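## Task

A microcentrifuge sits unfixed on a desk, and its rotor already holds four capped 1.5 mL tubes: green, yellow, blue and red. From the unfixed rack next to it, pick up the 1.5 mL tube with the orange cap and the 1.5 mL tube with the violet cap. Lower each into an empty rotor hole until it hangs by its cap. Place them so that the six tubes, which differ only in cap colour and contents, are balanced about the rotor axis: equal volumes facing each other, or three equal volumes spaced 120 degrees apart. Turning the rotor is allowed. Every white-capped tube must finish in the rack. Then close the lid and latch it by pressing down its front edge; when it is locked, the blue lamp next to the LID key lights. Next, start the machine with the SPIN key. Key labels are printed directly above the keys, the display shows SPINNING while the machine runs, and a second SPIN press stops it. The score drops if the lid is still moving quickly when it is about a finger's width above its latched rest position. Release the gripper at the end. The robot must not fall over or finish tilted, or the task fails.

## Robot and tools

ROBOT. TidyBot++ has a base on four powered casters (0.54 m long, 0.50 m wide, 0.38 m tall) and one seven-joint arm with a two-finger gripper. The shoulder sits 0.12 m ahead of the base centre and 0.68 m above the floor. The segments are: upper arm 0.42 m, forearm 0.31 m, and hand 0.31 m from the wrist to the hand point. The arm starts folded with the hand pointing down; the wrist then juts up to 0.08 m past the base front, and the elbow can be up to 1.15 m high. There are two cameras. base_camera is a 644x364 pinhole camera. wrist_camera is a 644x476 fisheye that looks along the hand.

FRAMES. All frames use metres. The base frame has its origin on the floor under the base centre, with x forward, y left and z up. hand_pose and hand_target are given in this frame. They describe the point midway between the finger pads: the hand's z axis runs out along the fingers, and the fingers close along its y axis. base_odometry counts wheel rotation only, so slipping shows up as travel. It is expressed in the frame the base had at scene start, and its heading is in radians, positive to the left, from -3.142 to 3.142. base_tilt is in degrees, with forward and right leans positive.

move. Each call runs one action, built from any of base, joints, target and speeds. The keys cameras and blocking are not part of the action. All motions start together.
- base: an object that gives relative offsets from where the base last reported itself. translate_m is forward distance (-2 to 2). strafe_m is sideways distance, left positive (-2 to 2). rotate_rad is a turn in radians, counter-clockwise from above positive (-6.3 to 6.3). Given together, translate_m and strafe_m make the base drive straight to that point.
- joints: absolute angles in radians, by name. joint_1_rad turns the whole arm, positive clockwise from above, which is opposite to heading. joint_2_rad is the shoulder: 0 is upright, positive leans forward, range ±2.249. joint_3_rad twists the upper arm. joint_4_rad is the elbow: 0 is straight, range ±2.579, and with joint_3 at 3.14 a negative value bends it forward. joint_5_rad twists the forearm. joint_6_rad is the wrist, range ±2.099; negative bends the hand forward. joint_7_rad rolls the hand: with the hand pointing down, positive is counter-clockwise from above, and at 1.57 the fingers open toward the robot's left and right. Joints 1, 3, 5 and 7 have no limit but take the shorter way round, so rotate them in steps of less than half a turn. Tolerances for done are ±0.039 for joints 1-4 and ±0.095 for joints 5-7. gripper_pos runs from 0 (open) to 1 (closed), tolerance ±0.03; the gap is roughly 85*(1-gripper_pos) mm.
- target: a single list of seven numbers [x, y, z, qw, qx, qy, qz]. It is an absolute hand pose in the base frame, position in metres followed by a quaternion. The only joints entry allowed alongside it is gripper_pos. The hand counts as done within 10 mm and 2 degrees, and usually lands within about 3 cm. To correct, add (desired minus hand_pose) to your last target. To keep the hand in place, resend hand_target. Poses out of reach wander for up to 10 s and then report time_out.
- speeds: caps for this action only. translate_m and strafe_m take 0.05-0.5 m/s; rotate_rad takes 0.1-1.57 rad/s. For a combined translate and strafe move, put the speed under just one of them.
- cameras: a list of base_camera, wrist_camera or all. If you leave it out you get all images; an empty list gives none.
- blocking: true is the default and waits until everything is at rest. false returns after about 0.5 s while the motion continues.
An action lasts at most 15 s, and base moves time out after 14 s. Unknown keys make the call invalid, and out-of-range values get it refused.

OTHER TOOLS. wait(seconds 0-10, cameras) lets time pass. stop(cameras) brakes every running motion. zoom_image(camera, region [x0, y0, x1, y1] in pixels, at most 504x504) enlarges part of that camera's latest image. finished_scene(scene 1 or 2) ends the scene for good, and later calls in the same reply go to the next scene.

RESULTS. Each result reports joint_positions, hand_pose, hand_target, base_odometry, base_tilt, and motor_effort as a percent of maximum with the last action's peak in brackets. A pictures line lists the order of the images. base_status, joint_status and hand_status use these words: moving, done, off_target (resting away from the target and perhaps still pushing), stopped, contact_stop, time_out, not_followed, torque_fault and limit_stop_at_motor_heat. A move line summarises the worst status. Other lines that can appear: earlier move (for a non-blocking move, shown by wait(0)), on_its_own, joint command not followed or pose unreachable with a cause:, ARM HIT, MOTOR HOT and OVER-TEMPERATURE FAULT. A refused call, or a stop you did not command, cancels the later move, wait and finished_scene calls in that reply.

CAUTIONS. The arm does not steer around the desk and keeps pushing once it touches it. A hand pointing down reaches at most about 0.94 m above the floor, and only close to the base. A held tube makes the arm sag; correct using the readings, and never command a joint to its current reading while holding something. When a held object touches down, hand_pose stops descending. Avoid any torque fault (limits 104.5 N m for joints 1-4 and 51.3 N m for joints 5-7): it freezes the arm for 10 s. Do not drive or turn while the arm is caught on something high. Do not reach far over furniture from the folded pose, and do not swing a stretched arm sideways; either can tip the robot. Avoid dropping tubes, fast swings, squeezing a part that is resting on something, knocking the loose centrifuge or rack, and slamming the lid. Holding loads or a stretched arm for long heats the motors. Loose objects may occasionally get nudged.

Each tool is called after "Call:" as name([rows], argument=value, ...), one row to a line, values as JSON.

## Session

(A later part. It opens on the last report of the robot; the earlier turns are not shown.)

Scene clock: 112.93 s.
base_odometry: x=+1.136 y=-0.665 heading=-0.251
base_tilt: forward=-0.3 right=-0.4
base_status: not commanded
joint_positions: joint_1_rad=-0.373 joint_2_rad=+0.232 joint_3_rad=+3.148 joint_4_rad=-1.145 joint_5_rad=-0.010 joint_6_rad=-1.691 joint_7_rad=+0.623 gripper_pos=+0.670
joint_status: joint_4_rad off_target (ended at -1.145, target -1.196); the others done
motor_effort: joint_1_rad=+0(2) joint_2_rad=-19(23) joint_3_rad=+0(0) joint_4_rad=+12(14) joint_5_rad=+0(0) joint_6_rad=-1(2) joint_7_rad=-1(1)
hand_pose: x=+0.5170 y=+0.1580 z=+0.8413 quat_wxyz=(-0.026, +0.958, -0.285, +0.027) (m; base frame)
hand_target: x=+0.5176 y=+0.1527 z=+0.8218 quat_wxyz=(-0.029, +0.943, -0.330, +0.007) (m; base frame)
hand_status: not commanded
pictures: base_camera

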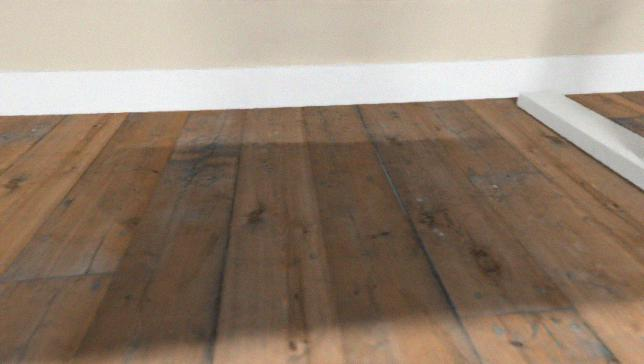

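Call:
move(joints={"joint_1_rad": -0.345, "joint_2_rad": 0.270, "joint_4_rad": -1.196, "joint_6_rad": -1.6575}, cameras=[])

Scene clock: 113.93 s.
move: off_target
base_odometry: x=+1.136 y=-0.665 heading=-0.251
base_tilt: forward=-0.3 right=-0.3
base_status: not commanded
joint_positions: joint_1_rad=-0.373 joint_2_rad=+0.232 joint_3_rad=+3.148 joint_4_rad=-1.145 joint_5_rad=-0.010 joint_6_rad=-1.691 joint_7_rad=+0.623 gripper_pos=+0.670
joint_status: joint_4_rad off_target (ended at -1.145, target -1.196); the others done
motor_effort: joint_1_rad=-1(1) joint_2_rad=-18(20) joint_3_rad=+0(0) joint_4_rad=+11(12) joint_5_rad=+0(0) joint_6_rad=-1(2) joint_7_rad=-1(1)
hand_pose: x=+0.5171 y=+0.1580 z=+0.8412 quat_wxyz=(-0.026, +0.958, -0.285, +0.027) (m; base frame)
hand_target: x=+0.5210 y=+0.1549 z=+0.8092 quat_wxyz=(-0.020, +0.944, -0.330, -0.004) (m; base frame)
hand_status: not commanded
pictures: none
No camera images: "cameras" was empty.

Call:
move(joints={"joint_2_rad": 0.2956, "joint_4_rad": -1.035, "joint_6_rad": -1.853, "joint_7_rad": -1.0}, cameras=[])

Call:
move(joints={"joint_7_rad": -2.58}, cameras=["wrist_camera"])

Call:
zoom_image(camera="wrist_camera", region=[230, 220, 420, 400])

Scene clock: 117.40 s.
move: done
base_odometry: x=+1.136 y=-0.665 heading=-0.251
base_tilt: forward=-0.4 right=-0.4
base_status: not commanded
joint_positions: joint_1_rad=-0.370 joint_2_rad=+0.270 joint_3_rad=+3.148 joint_4_rad=-1.046 joint_5_rad=-0.010 joint_6_rad=-1.807 joint_7_rad=-0.937 gripper_pos=+0.670
joint_status: all done
motor_effort: joint_1_rad=-1(2) joint_2_rad=-26(27) joint_3_rad=+0(1) joint_4_rad=+16(17) joint_5_rad=+0(1) joint_6_rad=-1(3) joint_7_rad=+0(2)
hand_pose: x=+0.5119 y=+0.1547 z=+0.8554 quat_wxyz=(-0.010, +0.479, -0.878, -0.003) (m; base frame)
hand_target: x=+0.5063 y=+0.1495 z=+0.8483 quat_wxyz=(+0.019, +0.442, -0.897, -0.020) (m; base frame)
hand_status: not commanded
pictures: none
No camera images: "cameras" was empty.

Scene clock: 119.53 s.
move: done
base_odometry: x=+1.136 y=-0.665 heading=-0.251
base_tilt: forward=-0.4 right=-0.4
base_status: not commanded
joint_positions: joint_1_rad=-0.370 joint_2_rad=+0.270 joint_3_rad=+3.148 joint_4_rad=-1.046 joint_5_rad=-0.010 joint_6_rad=-1.808 joint_7_rad=-2.517 gripper_pos=+0.670
joint_status: all done
motor_effort: joint_1_rad=-1(2) joint_2_rad=-26(26) joint_3_rad=+0(1) joint_4_rad=+16(17) joint_5_rad=+0(0) joint_6_rad=+0(1) joint_7_rad=-1(2)
hand_pose: x=+0.5118 y=+0.1546 z=+0.8554 quat_wxyz=(-0.005, -0.286, -0.958, -0.009) (m; base frame)
hand_target: x=+0.5063 y=+0.1495 z=+0.8483 quat_wxyz=(+0.028, -0.326, -0.945, -0.001) (m; base frame)
hand_status: not commanded
pictures: wrist_camera

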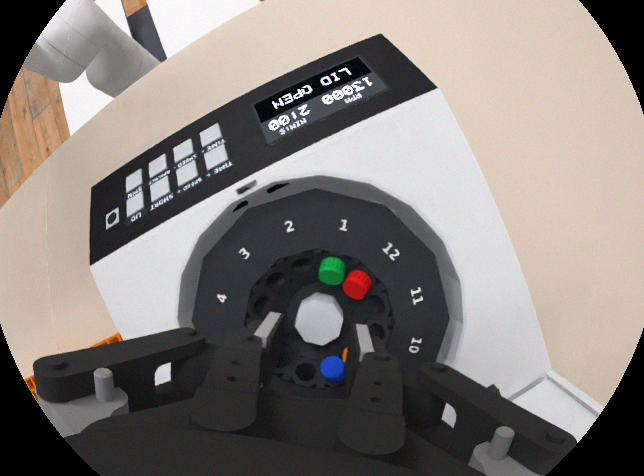

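Scaled by 2.653.

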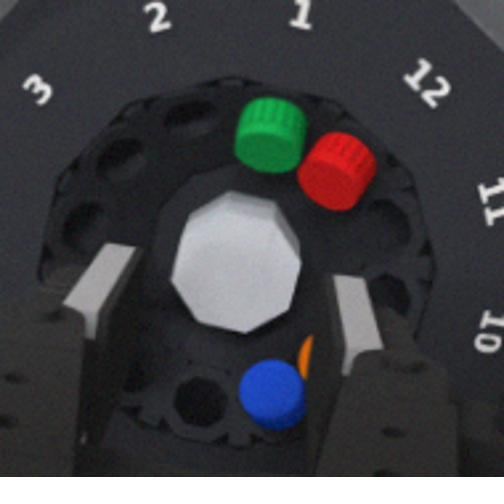

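Call:
zoom_image(camera="wrist_camera", region=[280, 275, 360, 355])

Scaled by 6.300.

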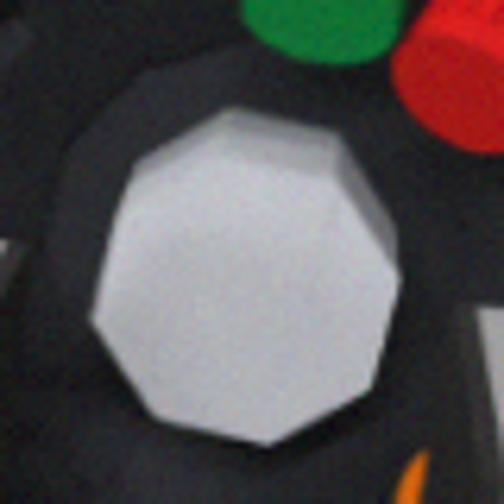

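Call:
move(joints={"joint_1_rad": -0.402, "joint_2_rad": 0.240, "joint_4_rad": -1.139, "joint_6_rad": -1.704, "joint_7_rad": -2.728, "gripper_pos": 0.71}, cameras=["wrist_camera"])

Call:
zoom_image(camera="wrist_camera", region=[240, 240, 400, 390])

Scene clock: 128.83 s.
move: done
base_odometry: x=+1.136 y=-0.665 heading=-0.251
base_tilt: forward=-0.3 right=-0.4
base_status: not commanded
joint_positions: joint_1_rad=-0.382 joint_2_rad=+0.263 joint_3_rad=+3.148 joint_4_rad=-1.118 joint_5_rad=-0.010 joint_6_rad=-1.740 joint_7_rad=-2.663 gripper_pos=+0.710
joint_status: all done
motor_effort: joint_1_rad=-1(2) joint_2_rad=-26(27) joint_3_rad=+0(1) joint_4_rad=+16(18) joint_5_rad=+0(0) joint_6_rad=+0(1) joint_7_rad=+0(1)
hand_pose: x=+0.5122 y=+0.1601 z=+0.8363 quat_wxyz=(-0.005, -0.350, -0.937, -0.010) (m; base frame)
hand_target: x=+0.5082 y=+0.1761 z=+0.8399 quat_wxyz=(-0.008, -0.370, -0.928, -0.034) (m; base frame)
hand_status: not commanded
pictures: wrist_camera

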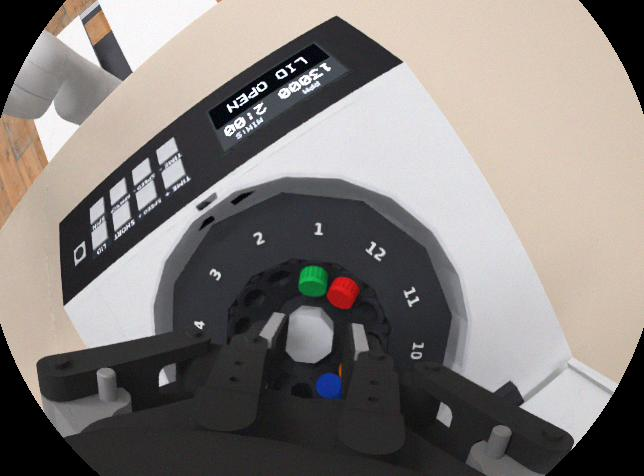

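Scaled by 3.150.

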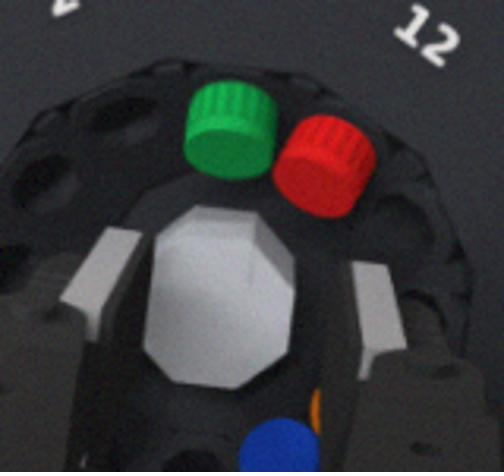

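Call:
move(joints={"joint_2_rad": 0.2265, "joint_4_rad": -1.200, "joint_6_rad": -1.648}, cameras=["wrist_camera"])

Call:
zoom_image(camera="wrist_camera", region=[240, 250, 400, 400])

Scene clock: 130.13 s.
move: done
base_odometry: x=+1.136 y=-0.665 heading=-0.251
base_tilt: forward=-0.3 right=-0.3
base_status: not commanded
joint_positions: joint_1_rad=-0.382 joint_2_rad=+0.237 joint_3_rad=+3.148 joint_4_rad=-1.166 joint_5_rad=-0.010 joint_6_rad=-1.692 joint_7_rad=-2.664 gripper_pos=+0.710
joint_status: all done
motor_effort: joint_1_rad=-1(2) joint_2_rad=-23(26) joint_3_rad=+0(0) joint_4_rad=+15(17) joint_5_rad=+0(1) joint_6_rad=+0(1) joint_7_rad=+0(1)
hand_pose: x=+0.5110 y=+0.1596 z=+0.8323 quat_wxyz=(-0.014, -0.350, -0.936, -0.018) (m; base frame)
hand_target: x=+0.5078 y=+0.1759 z=+0.8266 quat_wxyz=(-0.011, -0.371, -0.928, -0.037) (m; base frame)
hand_status: not commanded
pictures: wrist_camera

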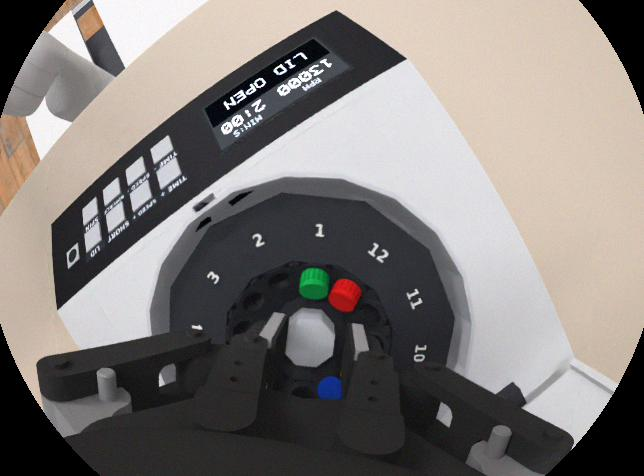

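Scaled by 3.150.

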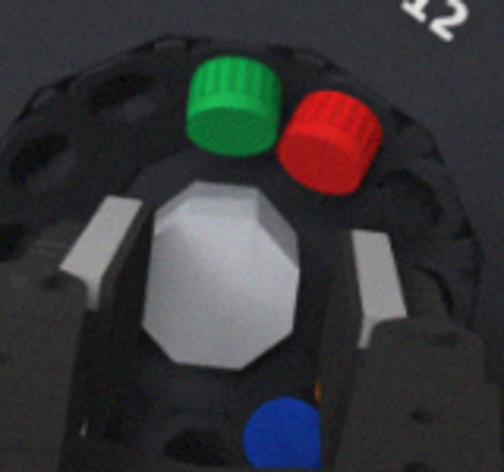

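Call:
move(joints={"joint_2_rad": 0.260, "joint_4_rad": -1.2086, "joint_6_rad": -1.640}, cameras=["wrist_camera"])

Call:
zoom_image(camera="wrist_camera", region=[240, 250, 400, 400])

Scene clock: 131.47 s.
move: off_target
base_odometry: x=+1.136 y=-0.665 heading=-0.251
base_tilt: forward=-0.3 right=-0.4
base_status: not commanded
joint_positions: joint_1_rad=-0.382 joint_2_rad=+0.237 joint_3_rad=+3.148 joint_4_rad=-1.167 joint_5_rad=-0.010 joint_6_rad=-1.692 joint_7_rad=-2.665 gripper_pos=+0.710
joint_status: joint_4_rad off_target (ended at -1.167, target -1.209); the others done
motor_effort: joint_1_rad=-1(1) joint_2_rad=-20(23) joint_3_rad=+0(1) joint_4_rad=+13(15) joint_5_rad=+0(0) joint_6_rad=+1(2) joint_7_rad=-1(1)
hand_pose: x=+0.5111 y=+0.1596 z=+0.8321 quat_wxyz=(-0.014, -0.351, -0.936, -0.019) (m; base frame)
hand_target: x=+0.5121 y=+0.1778 z=+0.8096 quat_wxyz=(+0.001, -0.372, -0.928, -0.025) (m; base frame)
hand_status: not commanded
pictures: wrist_camera

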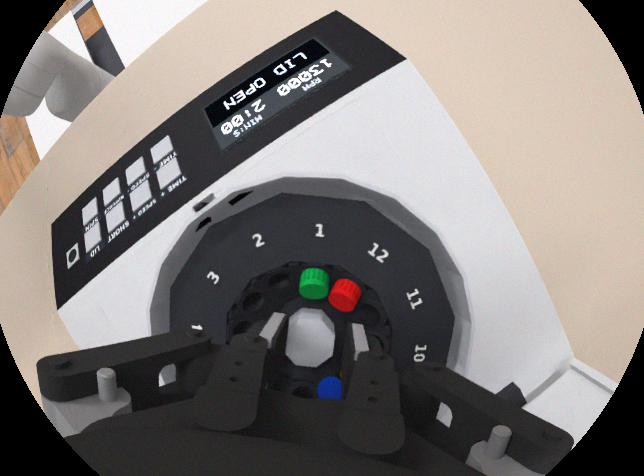

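Scaled by 3.150.

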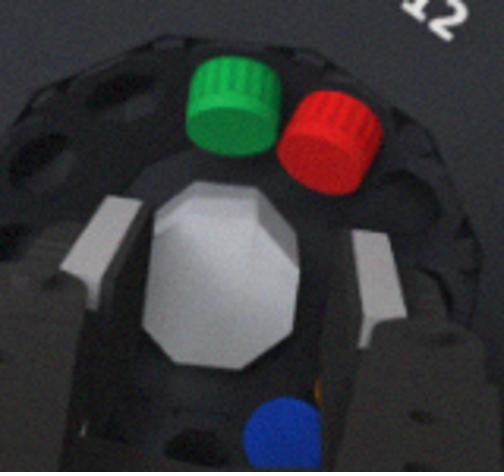

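Call:
move(joints={"joint_2_rad": 0.273, "joint_4_rad": -1.112, "joint_6_rad": -1.789}, cameras=["wrist_camera"])

Call:
zoom_image(camera="wrist_camera", region=[240, 240, 400, 390])

Scene clock: 138.17 s.
move: done
base_odometry: x=+1.136 y=-0.665 heading=-0.251
base_tilt: forward=-0.3 right=-0.4
base_status: not commanded
joint_positions: joint_1_rad=-0.382 joint_2_rad=+0.259 joint_3_rad=+3.148 joint_4_rad=-1.123 joint_5_rad=-0.010 joint_6_rad=-1.751 joint_7_rad=-2.665 gripper_pos=+0.710
joint_status: all done
motor_effort: joint_1_rad=-1(2) joint_2_rad=-26(27) joint_3_rad=+0(1) joint_4_rad=+16(17) joint_5_rad=+0(0) joint_6_rad=+0(2) joint_7_rad=-1(1)
hand_pose: x=+0.5073 y=+0.1581 z=+0.8360 quat_wxyz=(+0.000, -0.351, -0.937, -0.006) (m; base frame)
hand_target: x=+0.4948 y=+0.1704 z=+0.8341 quat_wxyz=(+0.024, -0.370, -0.929, -0.002) (m; base frame)
hand_status: not commanded
pictures: wrist_camera

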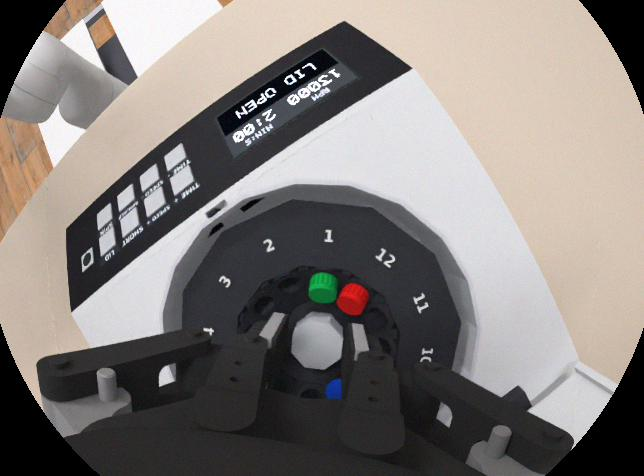

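Scaled by 3.150.

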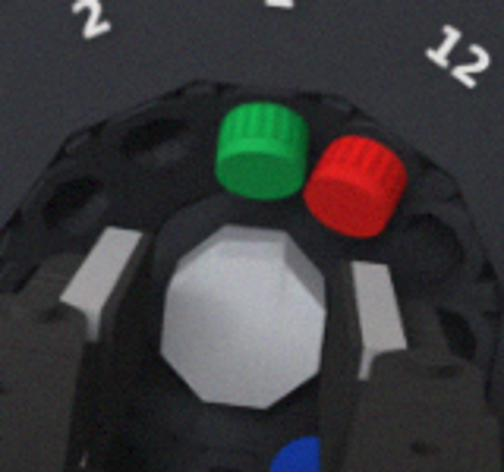

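Call:
move(joints={"joint_2_rad": 0.229, "joint_4_rad": -1.198, "joint_6_rad": -1.653}, cameras=["wrist_camera"])

Call:
zoom_image(camera="wrist_camera", region=[240, 260, 400, 410])

Scene clock: 139.43 s.
move: done
base_odometry: x=+1.136 y=-0.665 heading=-0.251
base_tilt: forward=-0.3 right=-0.4
base_status: not commanded
joint_positions: joint_1_rad=-0.382 joint_2_rad=+0.249 joint_3_rad=+3.148 joint_4_rad=-1.180 joint_5_rad=-0.010 joint_6_rad=-1.692 joint_7_rad=-2.665 gripper_pos=+0.710
joint_status: all done
motor_effort: joint_1_rad=-1(2) joint_2_rad=-26(27) joint_3_rad=-1(2) joint_4_rad=+17(19) joint_5_rad=+0(2) joint_6_rad=+0(2) joint_7_rad=+0(1)
hand_pose: x=+0.5093 y=+0.1589 z=+0.8230 quat_wxyz=(-0.005, -0.351, -0.936, -0.010) (m; base frame)
hand_target: x=+0.5072 y=+0.1757 z=+0.8261 quat_wxyz=(-0.009, -0.371, -0.928, -0.035) (m; base frame)
hand_status: not commanded
pictures: wrist_camera

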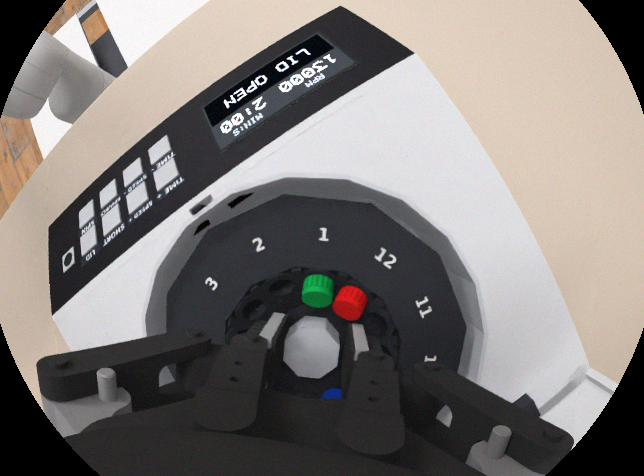

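Scaled by 3.150.

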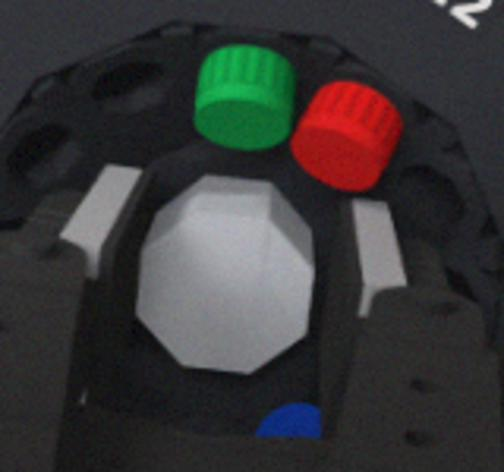

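Call:
move(joints={"gripper_pos": 0.775}, cameras=["wrist_camera"])

Call:
zoom_image(camera="wrist_camera", region=[240, 260, 400, 410])

Scene clock: 140.10 s.
move: done
base_odometry: x=+1.136 y=-0.665 heading=-0.251
base_tilt: forward=-0.3 right=-0.4
base_status: not commanded
joint_positions: joint_1_rad=-0.382 joint_2_rad=+0.246 joint_3_rad=+3.149 joint_4_rad=-1.182 joint_5_rad=-0.010 joint_6_rad=-1.692 joint_7_rad=-2.665 gripper_pos=+0.762
joint_status: all done
motor_effort: joint_1_rad=-2(4) joint_2_rad=-25(26) joint_3_rad=-1(2) joint_4_rad=+18(19) joint_5_rad=-1(3) joint_6_rad=+1(6) joint_7_rad=-1(1)
hand_pose: x=+0.5085 y=+0.1583 z=+0.8234 quat_wxyz=(-0.005, -0.351, -0.936, -0.010) (m; base frame)
hand_target: x=+0.5072 y=+0.1757 z=+0.8261 quat_wxyz=(-0.009, -0.371, -0.928, -0.035) (m; base frame)
hand_status: not commanded
pictures: wrist_camera

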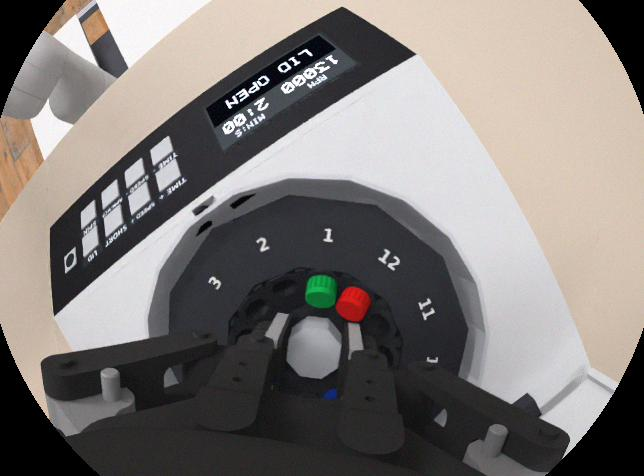

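Scaled by 3.150.

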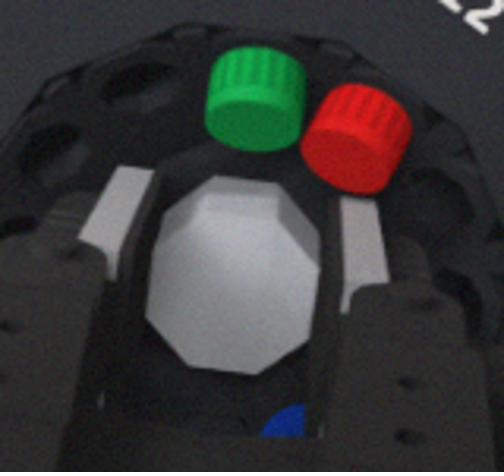

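Call:
move(joints={"joint_1_rad": -0.355, "joint_7_rad": -1.275}, cameras=[])

Call:
move(joints={"joint_1_rad": -0.347, "joint_7_rad": 0.048}, cameras=["wrist_camera"])

Scene clock: 142.97 s.
move: done
base_odometry: x=+1.136 y=-0.665 heading=-0.251
base_tilt: forward=-0.3 right=-0.3
base_status: not commanded
joint_positions: joint_1_rad=-0.374 joint_2_rad=+0.242 joint_3_rad=+3.152 joint_4_rad=-1.187 joint_5_rad=-0.010 joint_6_rad=-1.692 joint_7_rad=-1.337 gripper_pos=+0.762
joint_status: all done
motor_effort: joint_1_rad=-4(5) joint_2_rad=-23(25) joint_3_rad=-2(3) joint_4_rad=+18(20) joint_5_rad=-1(4) joint_6_rad=+4(7) joint_7_rad=-1(2)
hand_pose: x=+0.5083 y=+0.1533 z=+0.8233 quat_wxyz=(-0.010, +0.295, -0.955, -0.004) (m; base frame)
hand_target: x=+0.5150 y=+0.1572 z=+0.8261 quat_wxyz=(-0.030, +0.317, -0.948, -0.019) (m; base frame)
hand_status: not commanded
pictures: none
No camera images: "cameras" was empty.

Scene clock: 144.87 s.
move: done
base_odometry: x=+1.136 y=-0.665 heading=-0.251
base_tilt: forward=-0.4 right=-0.4
base_status: not commanded
joint_positions: joint_1_rad=-0.366 joint_2_rad=+0.242 joint_3_rad=+3.152 joint_4_rad=-1.187 joint_5_rad=-0.010 joint_6_rad=-1.682 joint_7_rad=-0.015 gripper_pos=+0.762
joint_status: all done
motor_effort: joint_1_rad=-3(4) joint_2_rad=-26(26) joint_3_rad=-2(2) joint_4_rad=+15(18) joint_5_rad=-2(2) joint_6_rad=-2(4) joint_7_rad=+0(2)
hand_pose: x=+0.5126 y=+0.1513 z=+0.8234 quat_wxyz=(-0.015, +0.817, -0.577, +0.006) (m; base frame)
hand_target: x=+0.5163 y=+0.1541 z=+0.8261 quat_wxyz=(-0.036, +0.830, -0.557, +0.003) (m; base frame)
hand_status: not commanded
pictures: wrist_camera

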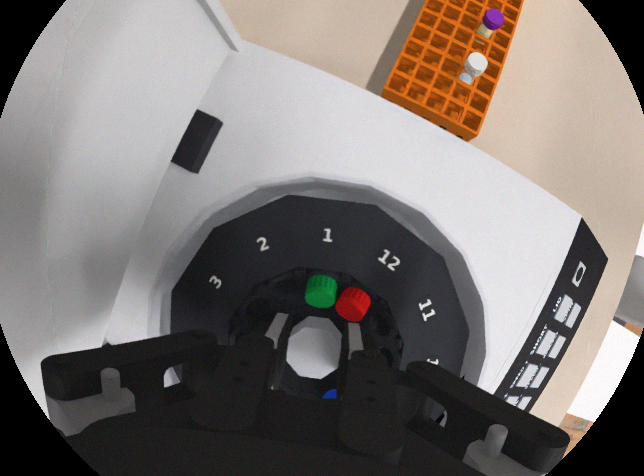

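Call:
move(joints={"gripper_pos": 0.70}, cameras=[])

Call:
move(joints={"joint_2_rad": 0.315, "joint_4_rad": -0.97, "joint_6_rad": -1.86}, cameras=["wrist_camera"])

Call:
zoom_image(camera="wrist_camera", region=[230, 200, 430, 400])

Scene clock: 146.33 s.
move: done
base_odometry: x=+1.136 y=-0.665 heading=-0.251
base_tilt: forward=-0.3 right=-0.3
base_status: not commanded
joint_positions: joint_1_rad=-0.366 joint_2_rad=+0.242 joint_3_rad=+3.152 joint_4_rad=-1.187 joint_5_rad=-0.011 joint_6_rad=-1.682 joint_7_rad=-0.015 gripper_pos=+0.700
joint_status: all done
motor_effort: joint_1_rad=-1(3) joint_2_rad=-26(29) joint_3_rad=+0(2) joint_4_rad=+17(17) joint_5_rad=+0(2) joint_6_rad=+0(3) joint_7_rad=+0(1)
hand_pose: x=+0.5125 y=+0.1517 z=+0.8234 quat_wxyz=(-0.015, +0.817, -0.576, +0.005) (m; base frame)
hand_target: x=+0.5163 y=+0.1541 z=+0.8261 quat_wxyz=(-0.036, +0.830, -0.557, +0.003) (m; base frame)
hand_status: not commanded
pictures: none
No camera images: "cameras" was empty.

Scene clock: 147.60 s.
move: done
base_odometry: x=+1.136 y=-0.665 heading=-0.251
base_tilt: forward=-0.3 right=-0.4
base_status: not commanded
joint_positions: joint_1_rad=-0.366 joint_2_rad=+0.289 joint_3_rad=+3.152 joint_4_rad=-0.982 joint_5_rad=-0.011 joint_6_rad=-1.813 joint_7_rad=-0.015 gripper_pos=+0.700
joint_status: all done
motor_effort: joint_1_rad=-1(2) joint_2_rad=-27(27) joint_3_rad=+0(1) joint_4_rad=+16(20) joint_5_rad=+0(1) joint_6_rad=+0(3) joint_7_rad=+0(1)
hand_pose: x=+0.5281 y=+0.1577 z=+0.8670 quat_wxyz=(-0.026, +0.817, -0.575, +0.013) (m; base frame)
hand_target: x=+0.5211 y=+0.1556 z=+0.8594 quat_wxyz=(-0.009, +0.832, -0.554, -0.015) (m; base frame)
hand_status: not commanded
pictures: wrist_camera

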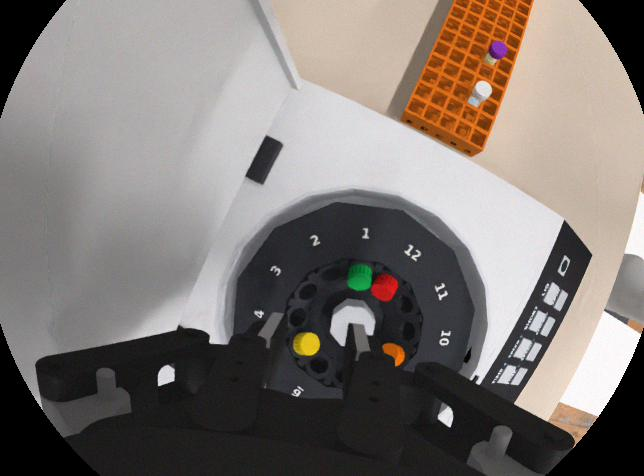

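Scaled by 2.520.

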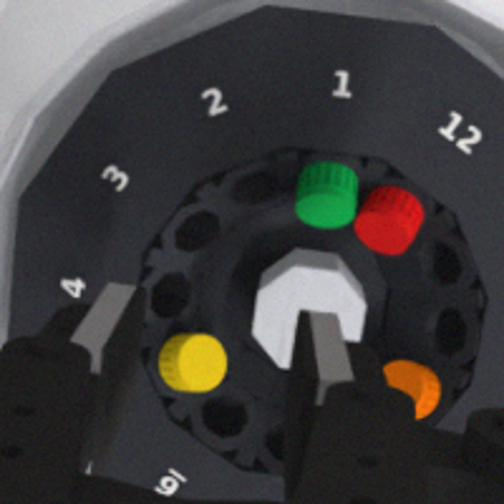

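Call:
move(joints={"joint_1_rad": 0.213, "joint_2_rad": 0.170, "joint_7_rad": 1.632}, blocking=false, cameras=[])

Call:
move(joints={"joint_4_rad": -1.155, "joint_6_rad": -1.865}, cameras=["wrist_camera"])

Call:
zoom_image(camera="wrist_camera", region=[220, 220, 420, 420])

Scene clock: 149.03 s.
move: moving
base_odometry: x=+1.136 y=-0.665 heading=-0.251
base_tilt: forward=-0.4 right=-0.4
base_status: not commanded
joint_positions: joint_1_rad=-0.270 joint_2_rad=+0.287 joint_3_rad=+3.150 joint_4_rad=-0.982 joint_5_rad=-0.016 joint_6_rad=-1.828 joint_7_rad=+0.308 gripper_pos=+0.700
joint_status: joint_1_rad moving; joint_2_rad moving; joint_7_rad moving
motor_effort: joint_1_rad=+1(2) joint_2_rad=-26(27) joint_3_rad=+1(3) joint_4_rad=+17(17) joint_5_rad=+2(3) joint_6_rad=+2(3) joint_7_rad=+0(2)
hand_pose: x=+0.5356 y=+0.1187 z=+0.8678 quat_wxyz=(-0.020, +0.878, -0.478, +0.012) (m; base frame)
hand_target: x=+0.5318 y=+0.1009 z=+0.8737 quat_wxyz=(-0.023, +0.892, -0.451, +0.001) (m; base frame)
hand_status: not commanded
pictures: none
No camera images: "cameras" was empty.

Scene clock: 150.97 s.
move: done
base_odometry: x=+1.136 y=-0.665 heading=-0.251
base_tilt: forward=-0.3 right=-0.4
base_status: not commanded
joint_positions: joint_1_rad=+0.190 joint_2_rad=+0.195 joint_3_rad=+3.150 joint_4_rad=-1.130 joint_5_rad=-0.017 joint_6_rad=-1.835 joint_7_rad=+1.566 gripper_pos=+0.700
joint_status: all done
motor_effort: joint_1_rad=-1(3) joint_2_rad=-24(27) joint_3_rad=+0(2) joint_4_rad=+16(18) joint_5_rad=+0(3) joint_6_rad=+0(4) joint_7_rad=+0(2)
hand_pose: x=+0.4937 y=-0.0685 z=+0.8600 quat_wxyz=(-0.008, +0.995, -0.099, -0.008) (m; base frame)
hand_target: x=+0.4741 y=-0.0667 z=+0.8623 quat_wxyz=(-0.022, +0.997, -0.076, -0.021) (m; base frame)
hand_status: not commanded
pictures: wrist_camera

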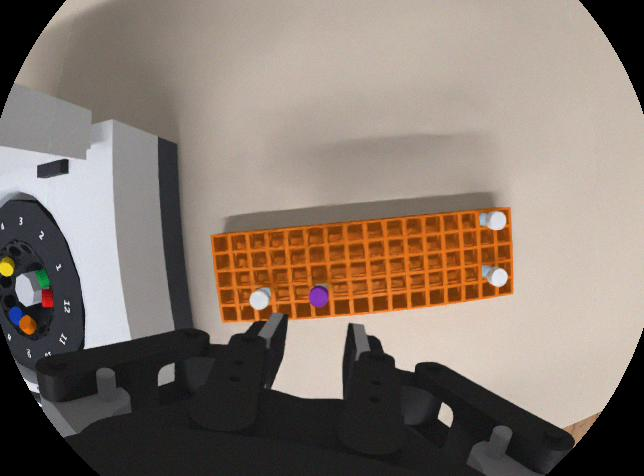

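Scaled by 2.520.

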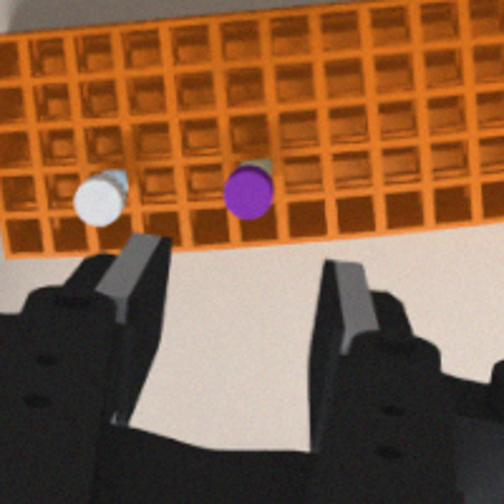

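Call:
move(cameras=["wrist_camera"])

Scene clock: 152.23 s.
base_odometry: x=+1.136 y=-0.665 heading=-0.251
base_tilt: forward=-0.3 right=-0.4
base_status: not commanded
joint_positions: joint_1_rad=+0.190 joint_2_rad=+0.195 joint_3_rad=+3.150 joint_4_rad=-1.130 joint_5_rad=-0.017 joint_6_rad=-1.835 joint_7_rad=+1.568 gripper_pos=+0.700
joint_status: all done
motor_effort: joint_1_rad=-1(3) joint_2_rad=-23(27) joint_3_rad=+0(2) joint_4_rad=+16(18) joint_5_rad=+0(3) joint_6_rad=+0(4) joint_7_rad=+0(2)
hand_pose: x=+0.4937 y=-0.0685 z=+0.8600 quat_wxyz=(-0.008, +0.995, -0.098, -0.008) (m; base frame)
hand_target: x=+0.4741 y=-0.0667 z=+0.8623 quat_wxyz=(-0.022, +0.997, -0.076, -0.021) (m; base frame)
hand_status: not commanded
pictures: wrist_camera

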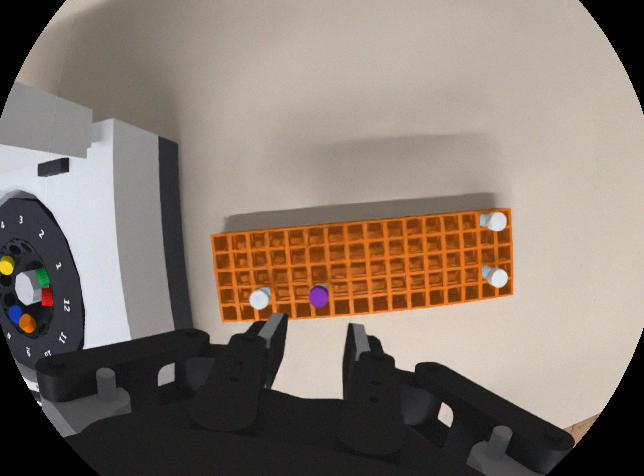

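Call:
move(joints={"joint_1_rad": 0.161, "joint_2_rad": 0.149, "joint_4_rad": -1.3735, "joint_6_rad": -1.590}, cameras=["wrist_camera"])

Call:
zoom_image(camera="wrist_camera", region=[220, 220, 420, 370])

Scene clock: 154.73 s.
move: done
base_odometry: x=+1.136 y=-0.665 heading=-0.251
base_tilt: forward=-0.4 right=-0.4
base_status: not commanded
joint_positions: joint_1_rad=+0.186 joint_2_rad=+0.177 joint_3_rad=+3.150 joint_4_rad=-1.350 joint_5_rad=-0.017 joint_6_rad=-1.639 joint_7_rad=+1.568 gripper_pos=+0.700
joint_status: all done
motor_effort: joint_1_rad=-1(2) joint_2_rad=-23(25) joint_3_rad=+0(1) joint_4_rad=+17(18) joint_5_rad=+0(0) joint_6_rad=+0(1) joint_7_rad=+0(1)
hand_pose: x=+0.4940 y=-0.0669 z=+0.7988 quat_wxyz=(-0.009, +0.995, -0.098, -0.011) (m; base frame)
hand_target: x=+0.5013 y=-0.0520 z=+0.8021 quat_wxyz=(-0.017, +0.998, -0.054, +0.017) (m; base frame)
hand_status: not commanded
pictures: wrist_camera

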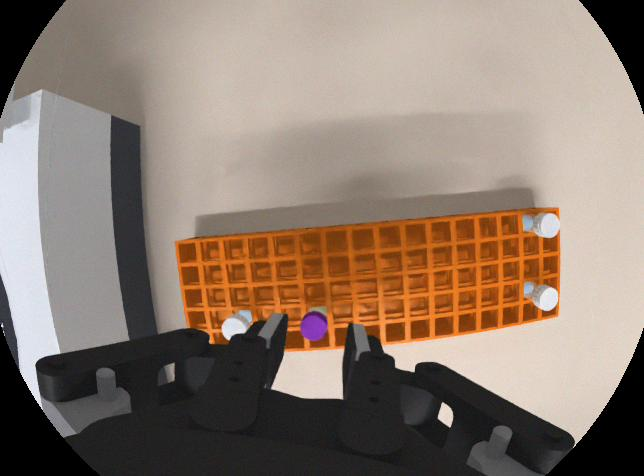

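Scaled by 2.520.

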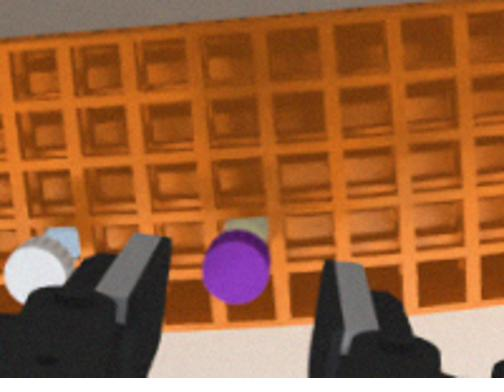

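Call:
move(joints={"joint_1_rad": 0.156, "joint_2_rad": 0.1455, "joint_4_rad": -1.4505, "joint_6_rad": -1.511}, cameras=["wrist_camera"])

Call:
zoom_image(camera="wrist_camera", region=[220, 240, 420, 390])

Scene clock: 156.33 s.
move: done
base_odometry: x=+1.136 y=-0.665 heading=-0.251
base_tilt: forward=-0.3 right=-0.4
base_status: not commanded
joint_positions: joint_1_rad=+0.183 joint_2_rad=+0.170 joint_3_rad=+3.150 joint_4_rad=-1.429 joint_5_rad=-0.017 joint_6_rad=-1.558 joint_7_rad=+1.569 gripper_pos=+0.700
joint_status: all done
motor_effort: joint_1_rad=-1(2) joint_2_rad=-23(24) joint_3_rad=+0(1) joint_4_rad=+17(18) joint_5_rad=+0(1) joint_6_rad=+0(1) joint_7_rad=-1(1)
hand_pose: x=+0.4939 y=-0.0660 z=+0.7764 quat_wxyz=(-0.008, +0.995, -0.097, -0.007) (m; base frame)
hand_target: x=+0.5021 y=-0.0502 z=+0.7793 quat_wxyz=(-0.017, +0.998, -0.053, +0.019) (m; base frame)
hand_status: not commanded
pictures: wrist_camera

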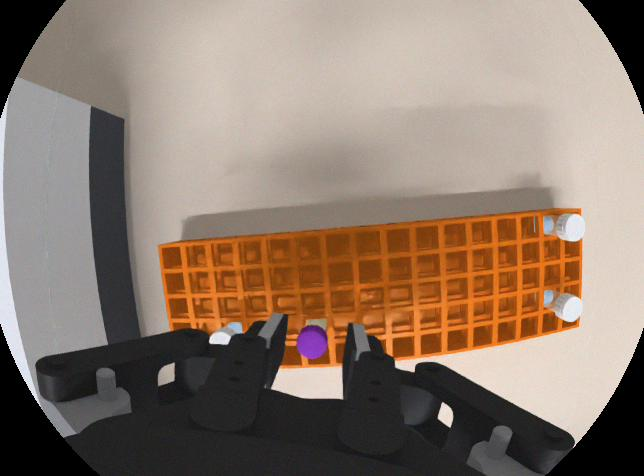

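Scaled by 2.520.

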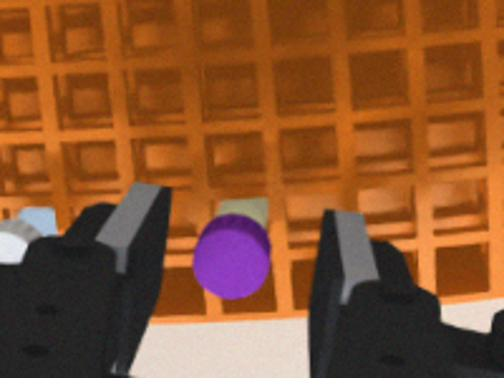

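Call:
move(joints={"joint_1_rad": 0.149, "joint_4_rad": -1.4545, "joint_6_rad": -1.507}, cameras=["wrist_camera"])

Call:
zoom_image(camera="wrist_camera", region=[260, 290, 370, 373])

Scene clock: 157.73 s.
move: done
base_odometry: x=+1.136 y=-0.665 heading=-0.251
base_tilt: forward=-0.4 right=-0.4
base_status: not commanded
joint_positions: joint_1_rad=+0.175 joint_2_rad=+0.170 joint_3_rad=+3.150 joint_4_rad=-1.431 joint_5_rad=-0.017 joint_6_rad=-1.552 joint_7_rad=+1.569 gripper_pos=+0.700
joint_status: all done
motor_effort: joint_1_rad=-1(2) joint_2_rad=-23(23) joint_3_rad=+0(1) joint_4_rad=+17(17) joint_5_rad=+0(0) joint_6_rad=-1(1) joint_7_rad=+0(1)
hand_pose: x=+0.4956 y=-0.0631 z=+0.7757 quat_wxyz=(-0.008, +0.996, -0.093, -0.005) (m; base frame)
hand_target: x=+0.5024 y=-0.0475 z=+0.7781 quat_wxyz=(-0.017, +0.998, -0.050, +0.019) (m; base frame)
hand_status: not commanded
pictures: wrist_camera

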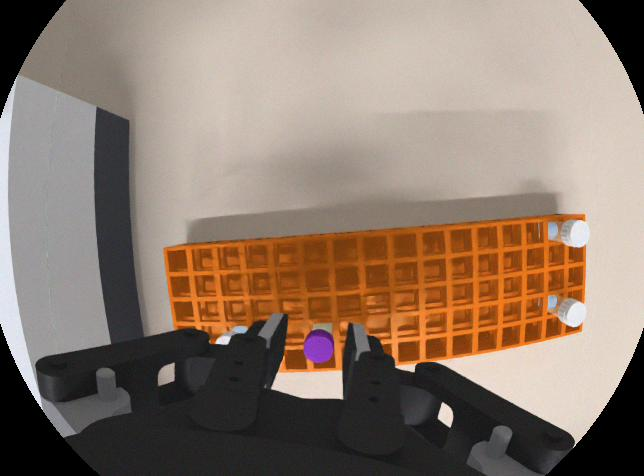

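Scaled by 4.582.

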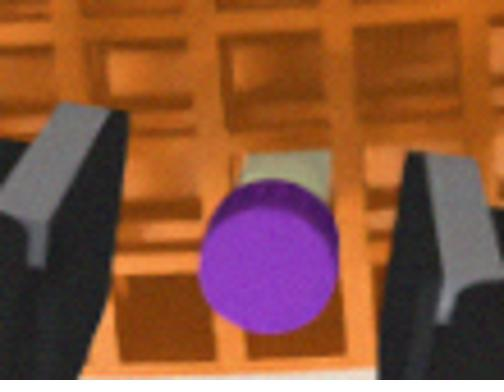

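Call:
move(joints={"joint_1_rad": 0.2025}, cameras=["wrist_camera"])

Call:
zoom_image(camera="wrist_camera", region=[260, 290, 370, 373])

Scene clock: 158.67 s.
move: done
base_odometry: x=+1.136 y=-0.665 heading=-0.251
base_tilt: forward=-0.3 right=-0.4
base_status: not commanded
joint_positions: joint_1_rad=+0.190 joint_2_rad=+0.170 joint_3_rad=+3.150 joint_4_rad=-1.431 joint_5_rad=-0.017 joint_6_rad=-1.552 joint_7_rad=+1.569 gripper_pos=+0.700
joint_status: all done
motor_effort: joint_1_rad=-1(3) joint_2_rad=-23(23) joint_3_rad=-1(1) joint_4_rad=+17(17) joint_5_rad=+0(0) joint_6_rad=+0(1) joint_7_rad=+0(1)
hand_pose: x=+0.4947 y=-0.0686 z=+0.7757 quat_wxyz=(-0.008, +0.995, -0.100, -0.005) (m; base frame)
hand_target: x=+0.4994 y=-0.0679 z=+0.7781 quat_wxyz=(-0.017, +0.997, -0.077, +0.020) (m; base frame)
hand_status: not commanded
pictures: wrist_camera

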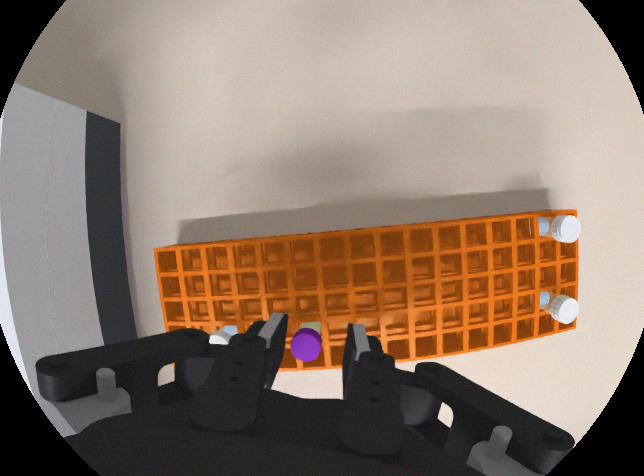

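Scaled by 4.582.

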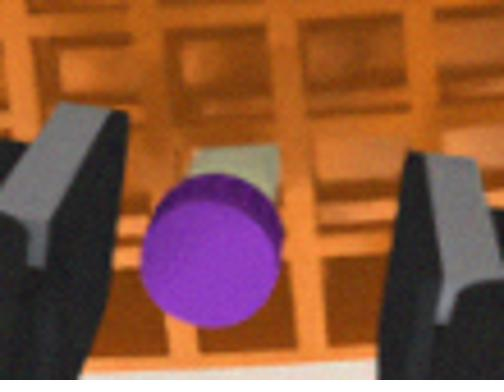

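Call:
move(joints={"joint_1_rad": 0.153}, cameras=["wrist_camera"])

Call:
zoom_image(camera="wrist_camera", region=[260, 290, 370, 373])

Scene clock: 159.60 s.
move: done
base_odometry: x=+1.136 y=-0.665 heading=-0.251
base_tilt: forward=-0.4 right=-0.3
base_status: not commanded
joint_positions: joint_1_rad=+0.169 joint_2_rad=+0.170 joint_3_rad=+3.150 joint_4_rad=-1.431 joint_5_rad=-0.017 joint_6_rad=-1.552 joint_7_rad=+1.569 gripper_pos=+0.700
joint_status: all done
motor_effort: joint_1_rad=-1(2) joint_2_rad=-23(23) joint_3_rad=+0(1) joint_4_rad=+17(17) joint_5_rad=+0(1) joint_6_rad=+0(1) joint_7_rad=-1(1)
hand_pose: x=+0.4960 y=-0.0607 z=+0.7757 quat_wxyz=(-0.008, +0.996, -0.090, -0.005) (m; base frame)
hand_target: x=+0.5023 y=-0.0490 z=+0.7781 quat_wxyz=(-0.017, +0.998, -0.052, +0.019) (m; base frame)
hand_status: not commanded
pictures: wrist_camera

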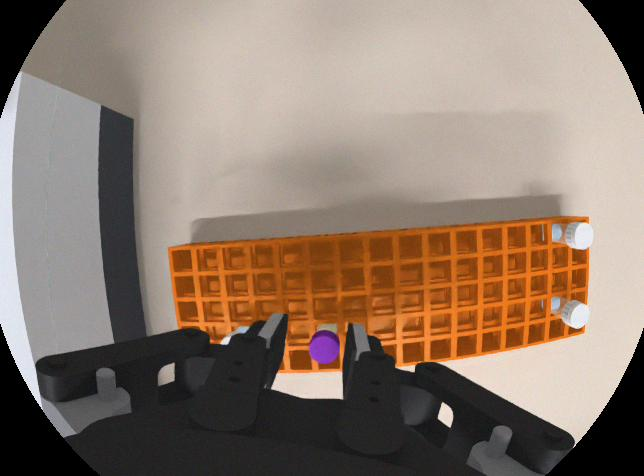

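Scaled by 4.582.

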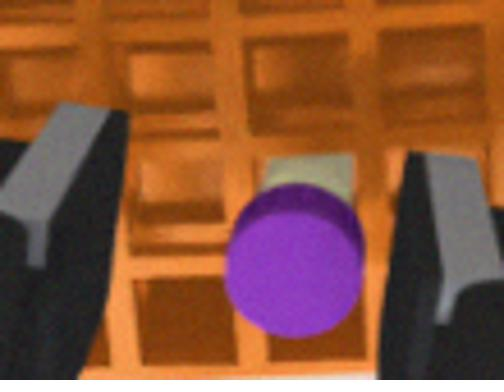

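Call:
move(joints={"joint_1_rad": 0.194}, cameras=["wrist_camera"])

Call:
zoom_image(camera="wrist_camera", region=[260, 290, 370, 373])

Scene clock: 160.47 s.
move: done
base_odometry: x=+1.136 y=-0.665 heading=-0.251
base_tilt: forward=-0.3 right=-0.4
base_status: not commanded
joint_positions: joint_1_rad=+0.181 joint_2_rad=+0.170 joint_3_rad=+3.150 joint_4_rad=-1.431 joint_5_rad=-0.017 joint_6_rad=-1.552 joint_7_rad=+1.569 gripper_pos=+0.700
joint_status: all done
motor_effort: joint_1_rad=-1(2) joint_2_rad=-23(23) joint_3_rad=+0(1) joint_4_rad=+17(17) joint_5_rad=+0(1) joint_6_rad=+0(1) joint_7_rad=-1(1)
hand_pose: x=+0.4953 y=-0.0652 z=+0.7757 quat_wxyz=(-0.008, +0.995, -0.096, -0.005) (m; base frame)
hand_target: x=+0.4999 y=-0.0647 z=+0.7781 quat_wxyz=(-0.017, +0.997, -0.072, +0.020) (m; base frame)
hand_status: not commanded
pictures: wrist_camera

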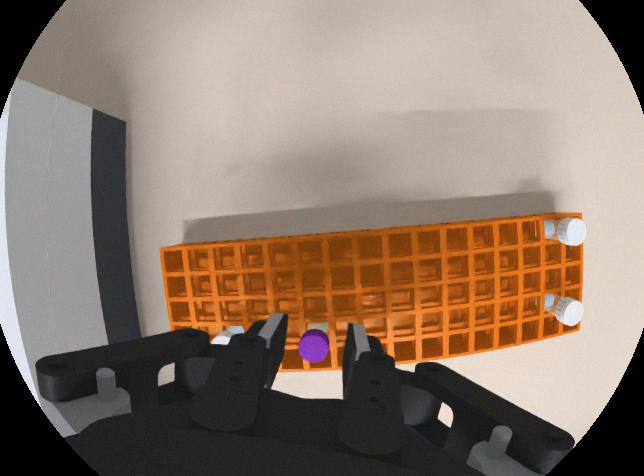

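Scaled by 4.582.

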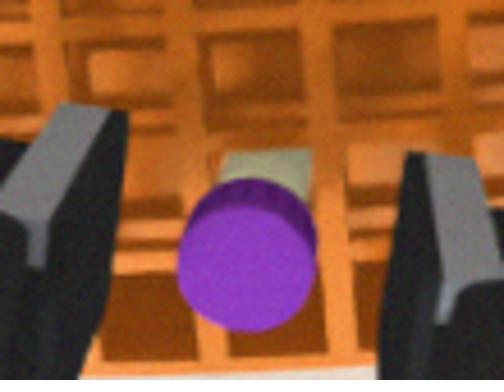

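Call:
move(joints={"gripper_pos": 0.87}, cameras=[])

Call:
move(joints={"gripper_pos": 0.935}, cameras=["wrist_camera"])

Call:
zoom_image(camera="wrist_camera", region=[260, 290, 370, 373])

Scene clock: 161.23 s.
move: done
base_odometry: x=+1.136 y=-0.665 heading=-0.251
base_tilt: forward=-0.3 right=-0.3
base_status: not commanded
joint_positions: joint_1_rad=+0.181 joint_2_rad=+0.170 joint_3_rad=+3.150 joint_4_rad=-1.431 joint_5_rad=-0.017 joint_6_rad=-1.552 joint_7_rad=+1.569 gripper_pos=+0.868
joint_status: all done
motor_effort: joint_1_rad=-1(1) joint_2_rad=-23(23) joint_3_rad=+0(0) joint_4_rad=+17(17) joint_5_rad=+0(0) joint_6_rad=-1(2) joint_7_rad=-1(1)
hand_pose: x=+0.4953 y=-0.0652 z=+0.7757 quat_wxyz=(-0.008, +0.995, -0.096, -0.005) (m; base frame)
hand_target: x=+0.4999 y=-0.0647 z=+0.7781 quat_wxyz=(-0.017, +0.997, -0.072, +0.020) (m; base frame)
hand_status: not commanded
pictures: none
No camera images: "cameras" was empty.

Scene clock: 161.70 s.
move: done
base_odometry: x=+1.136 y=-0.665 heading=-0.251
base_tilt: forward=-0.4 right=-0.4
base_status: not commanded
joint_positions: joint_1_rad=+0.181 joint_2_rad=+0.169 joint_3_rad=+3.150 joint_4_rad=-1.431 joint_5_rad=-0.017 joint_6_rad=-1.552 joint_7_rad=+1.569 gripper_pos=+0.913
joint_status: all done
motor_effort: joint_1_rad=-1(2) joint_2_rad=-23(23) joint_3_rad=+0(1) joint_4_rad=+17(17) joint_5_rad=+0(0) joint_6_rad=+0(1) joint_7_rad=-1(1)
hand_pose: x=+0.4953 y=-0.0652 z=+0.7759 quat_wxyz=(-0.008, +0.995, -0.096, -0.005) (m; base frame)
hand_target: x=+0.4999 y=-0.0647 z=+0.7781 quat_wxyz=(-0.017, +0.997, -0.072, +0.020) (m; base frame)
hand_status: not commanded
pictures: wrist_camera

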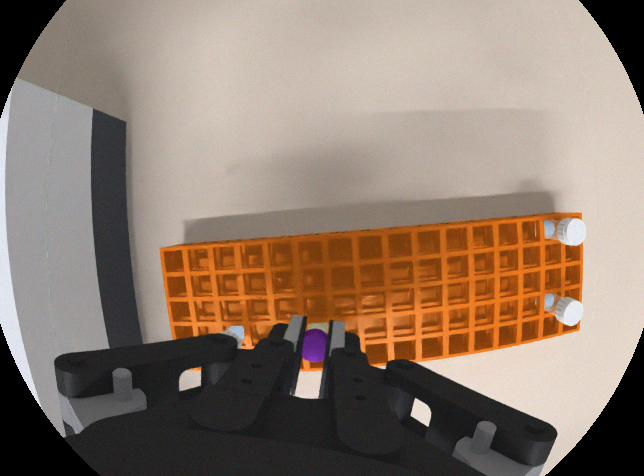

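Scaled by 4.582.

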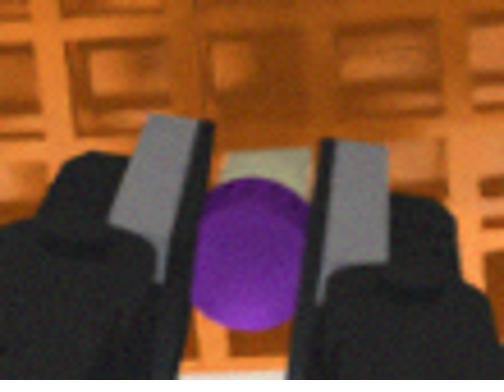

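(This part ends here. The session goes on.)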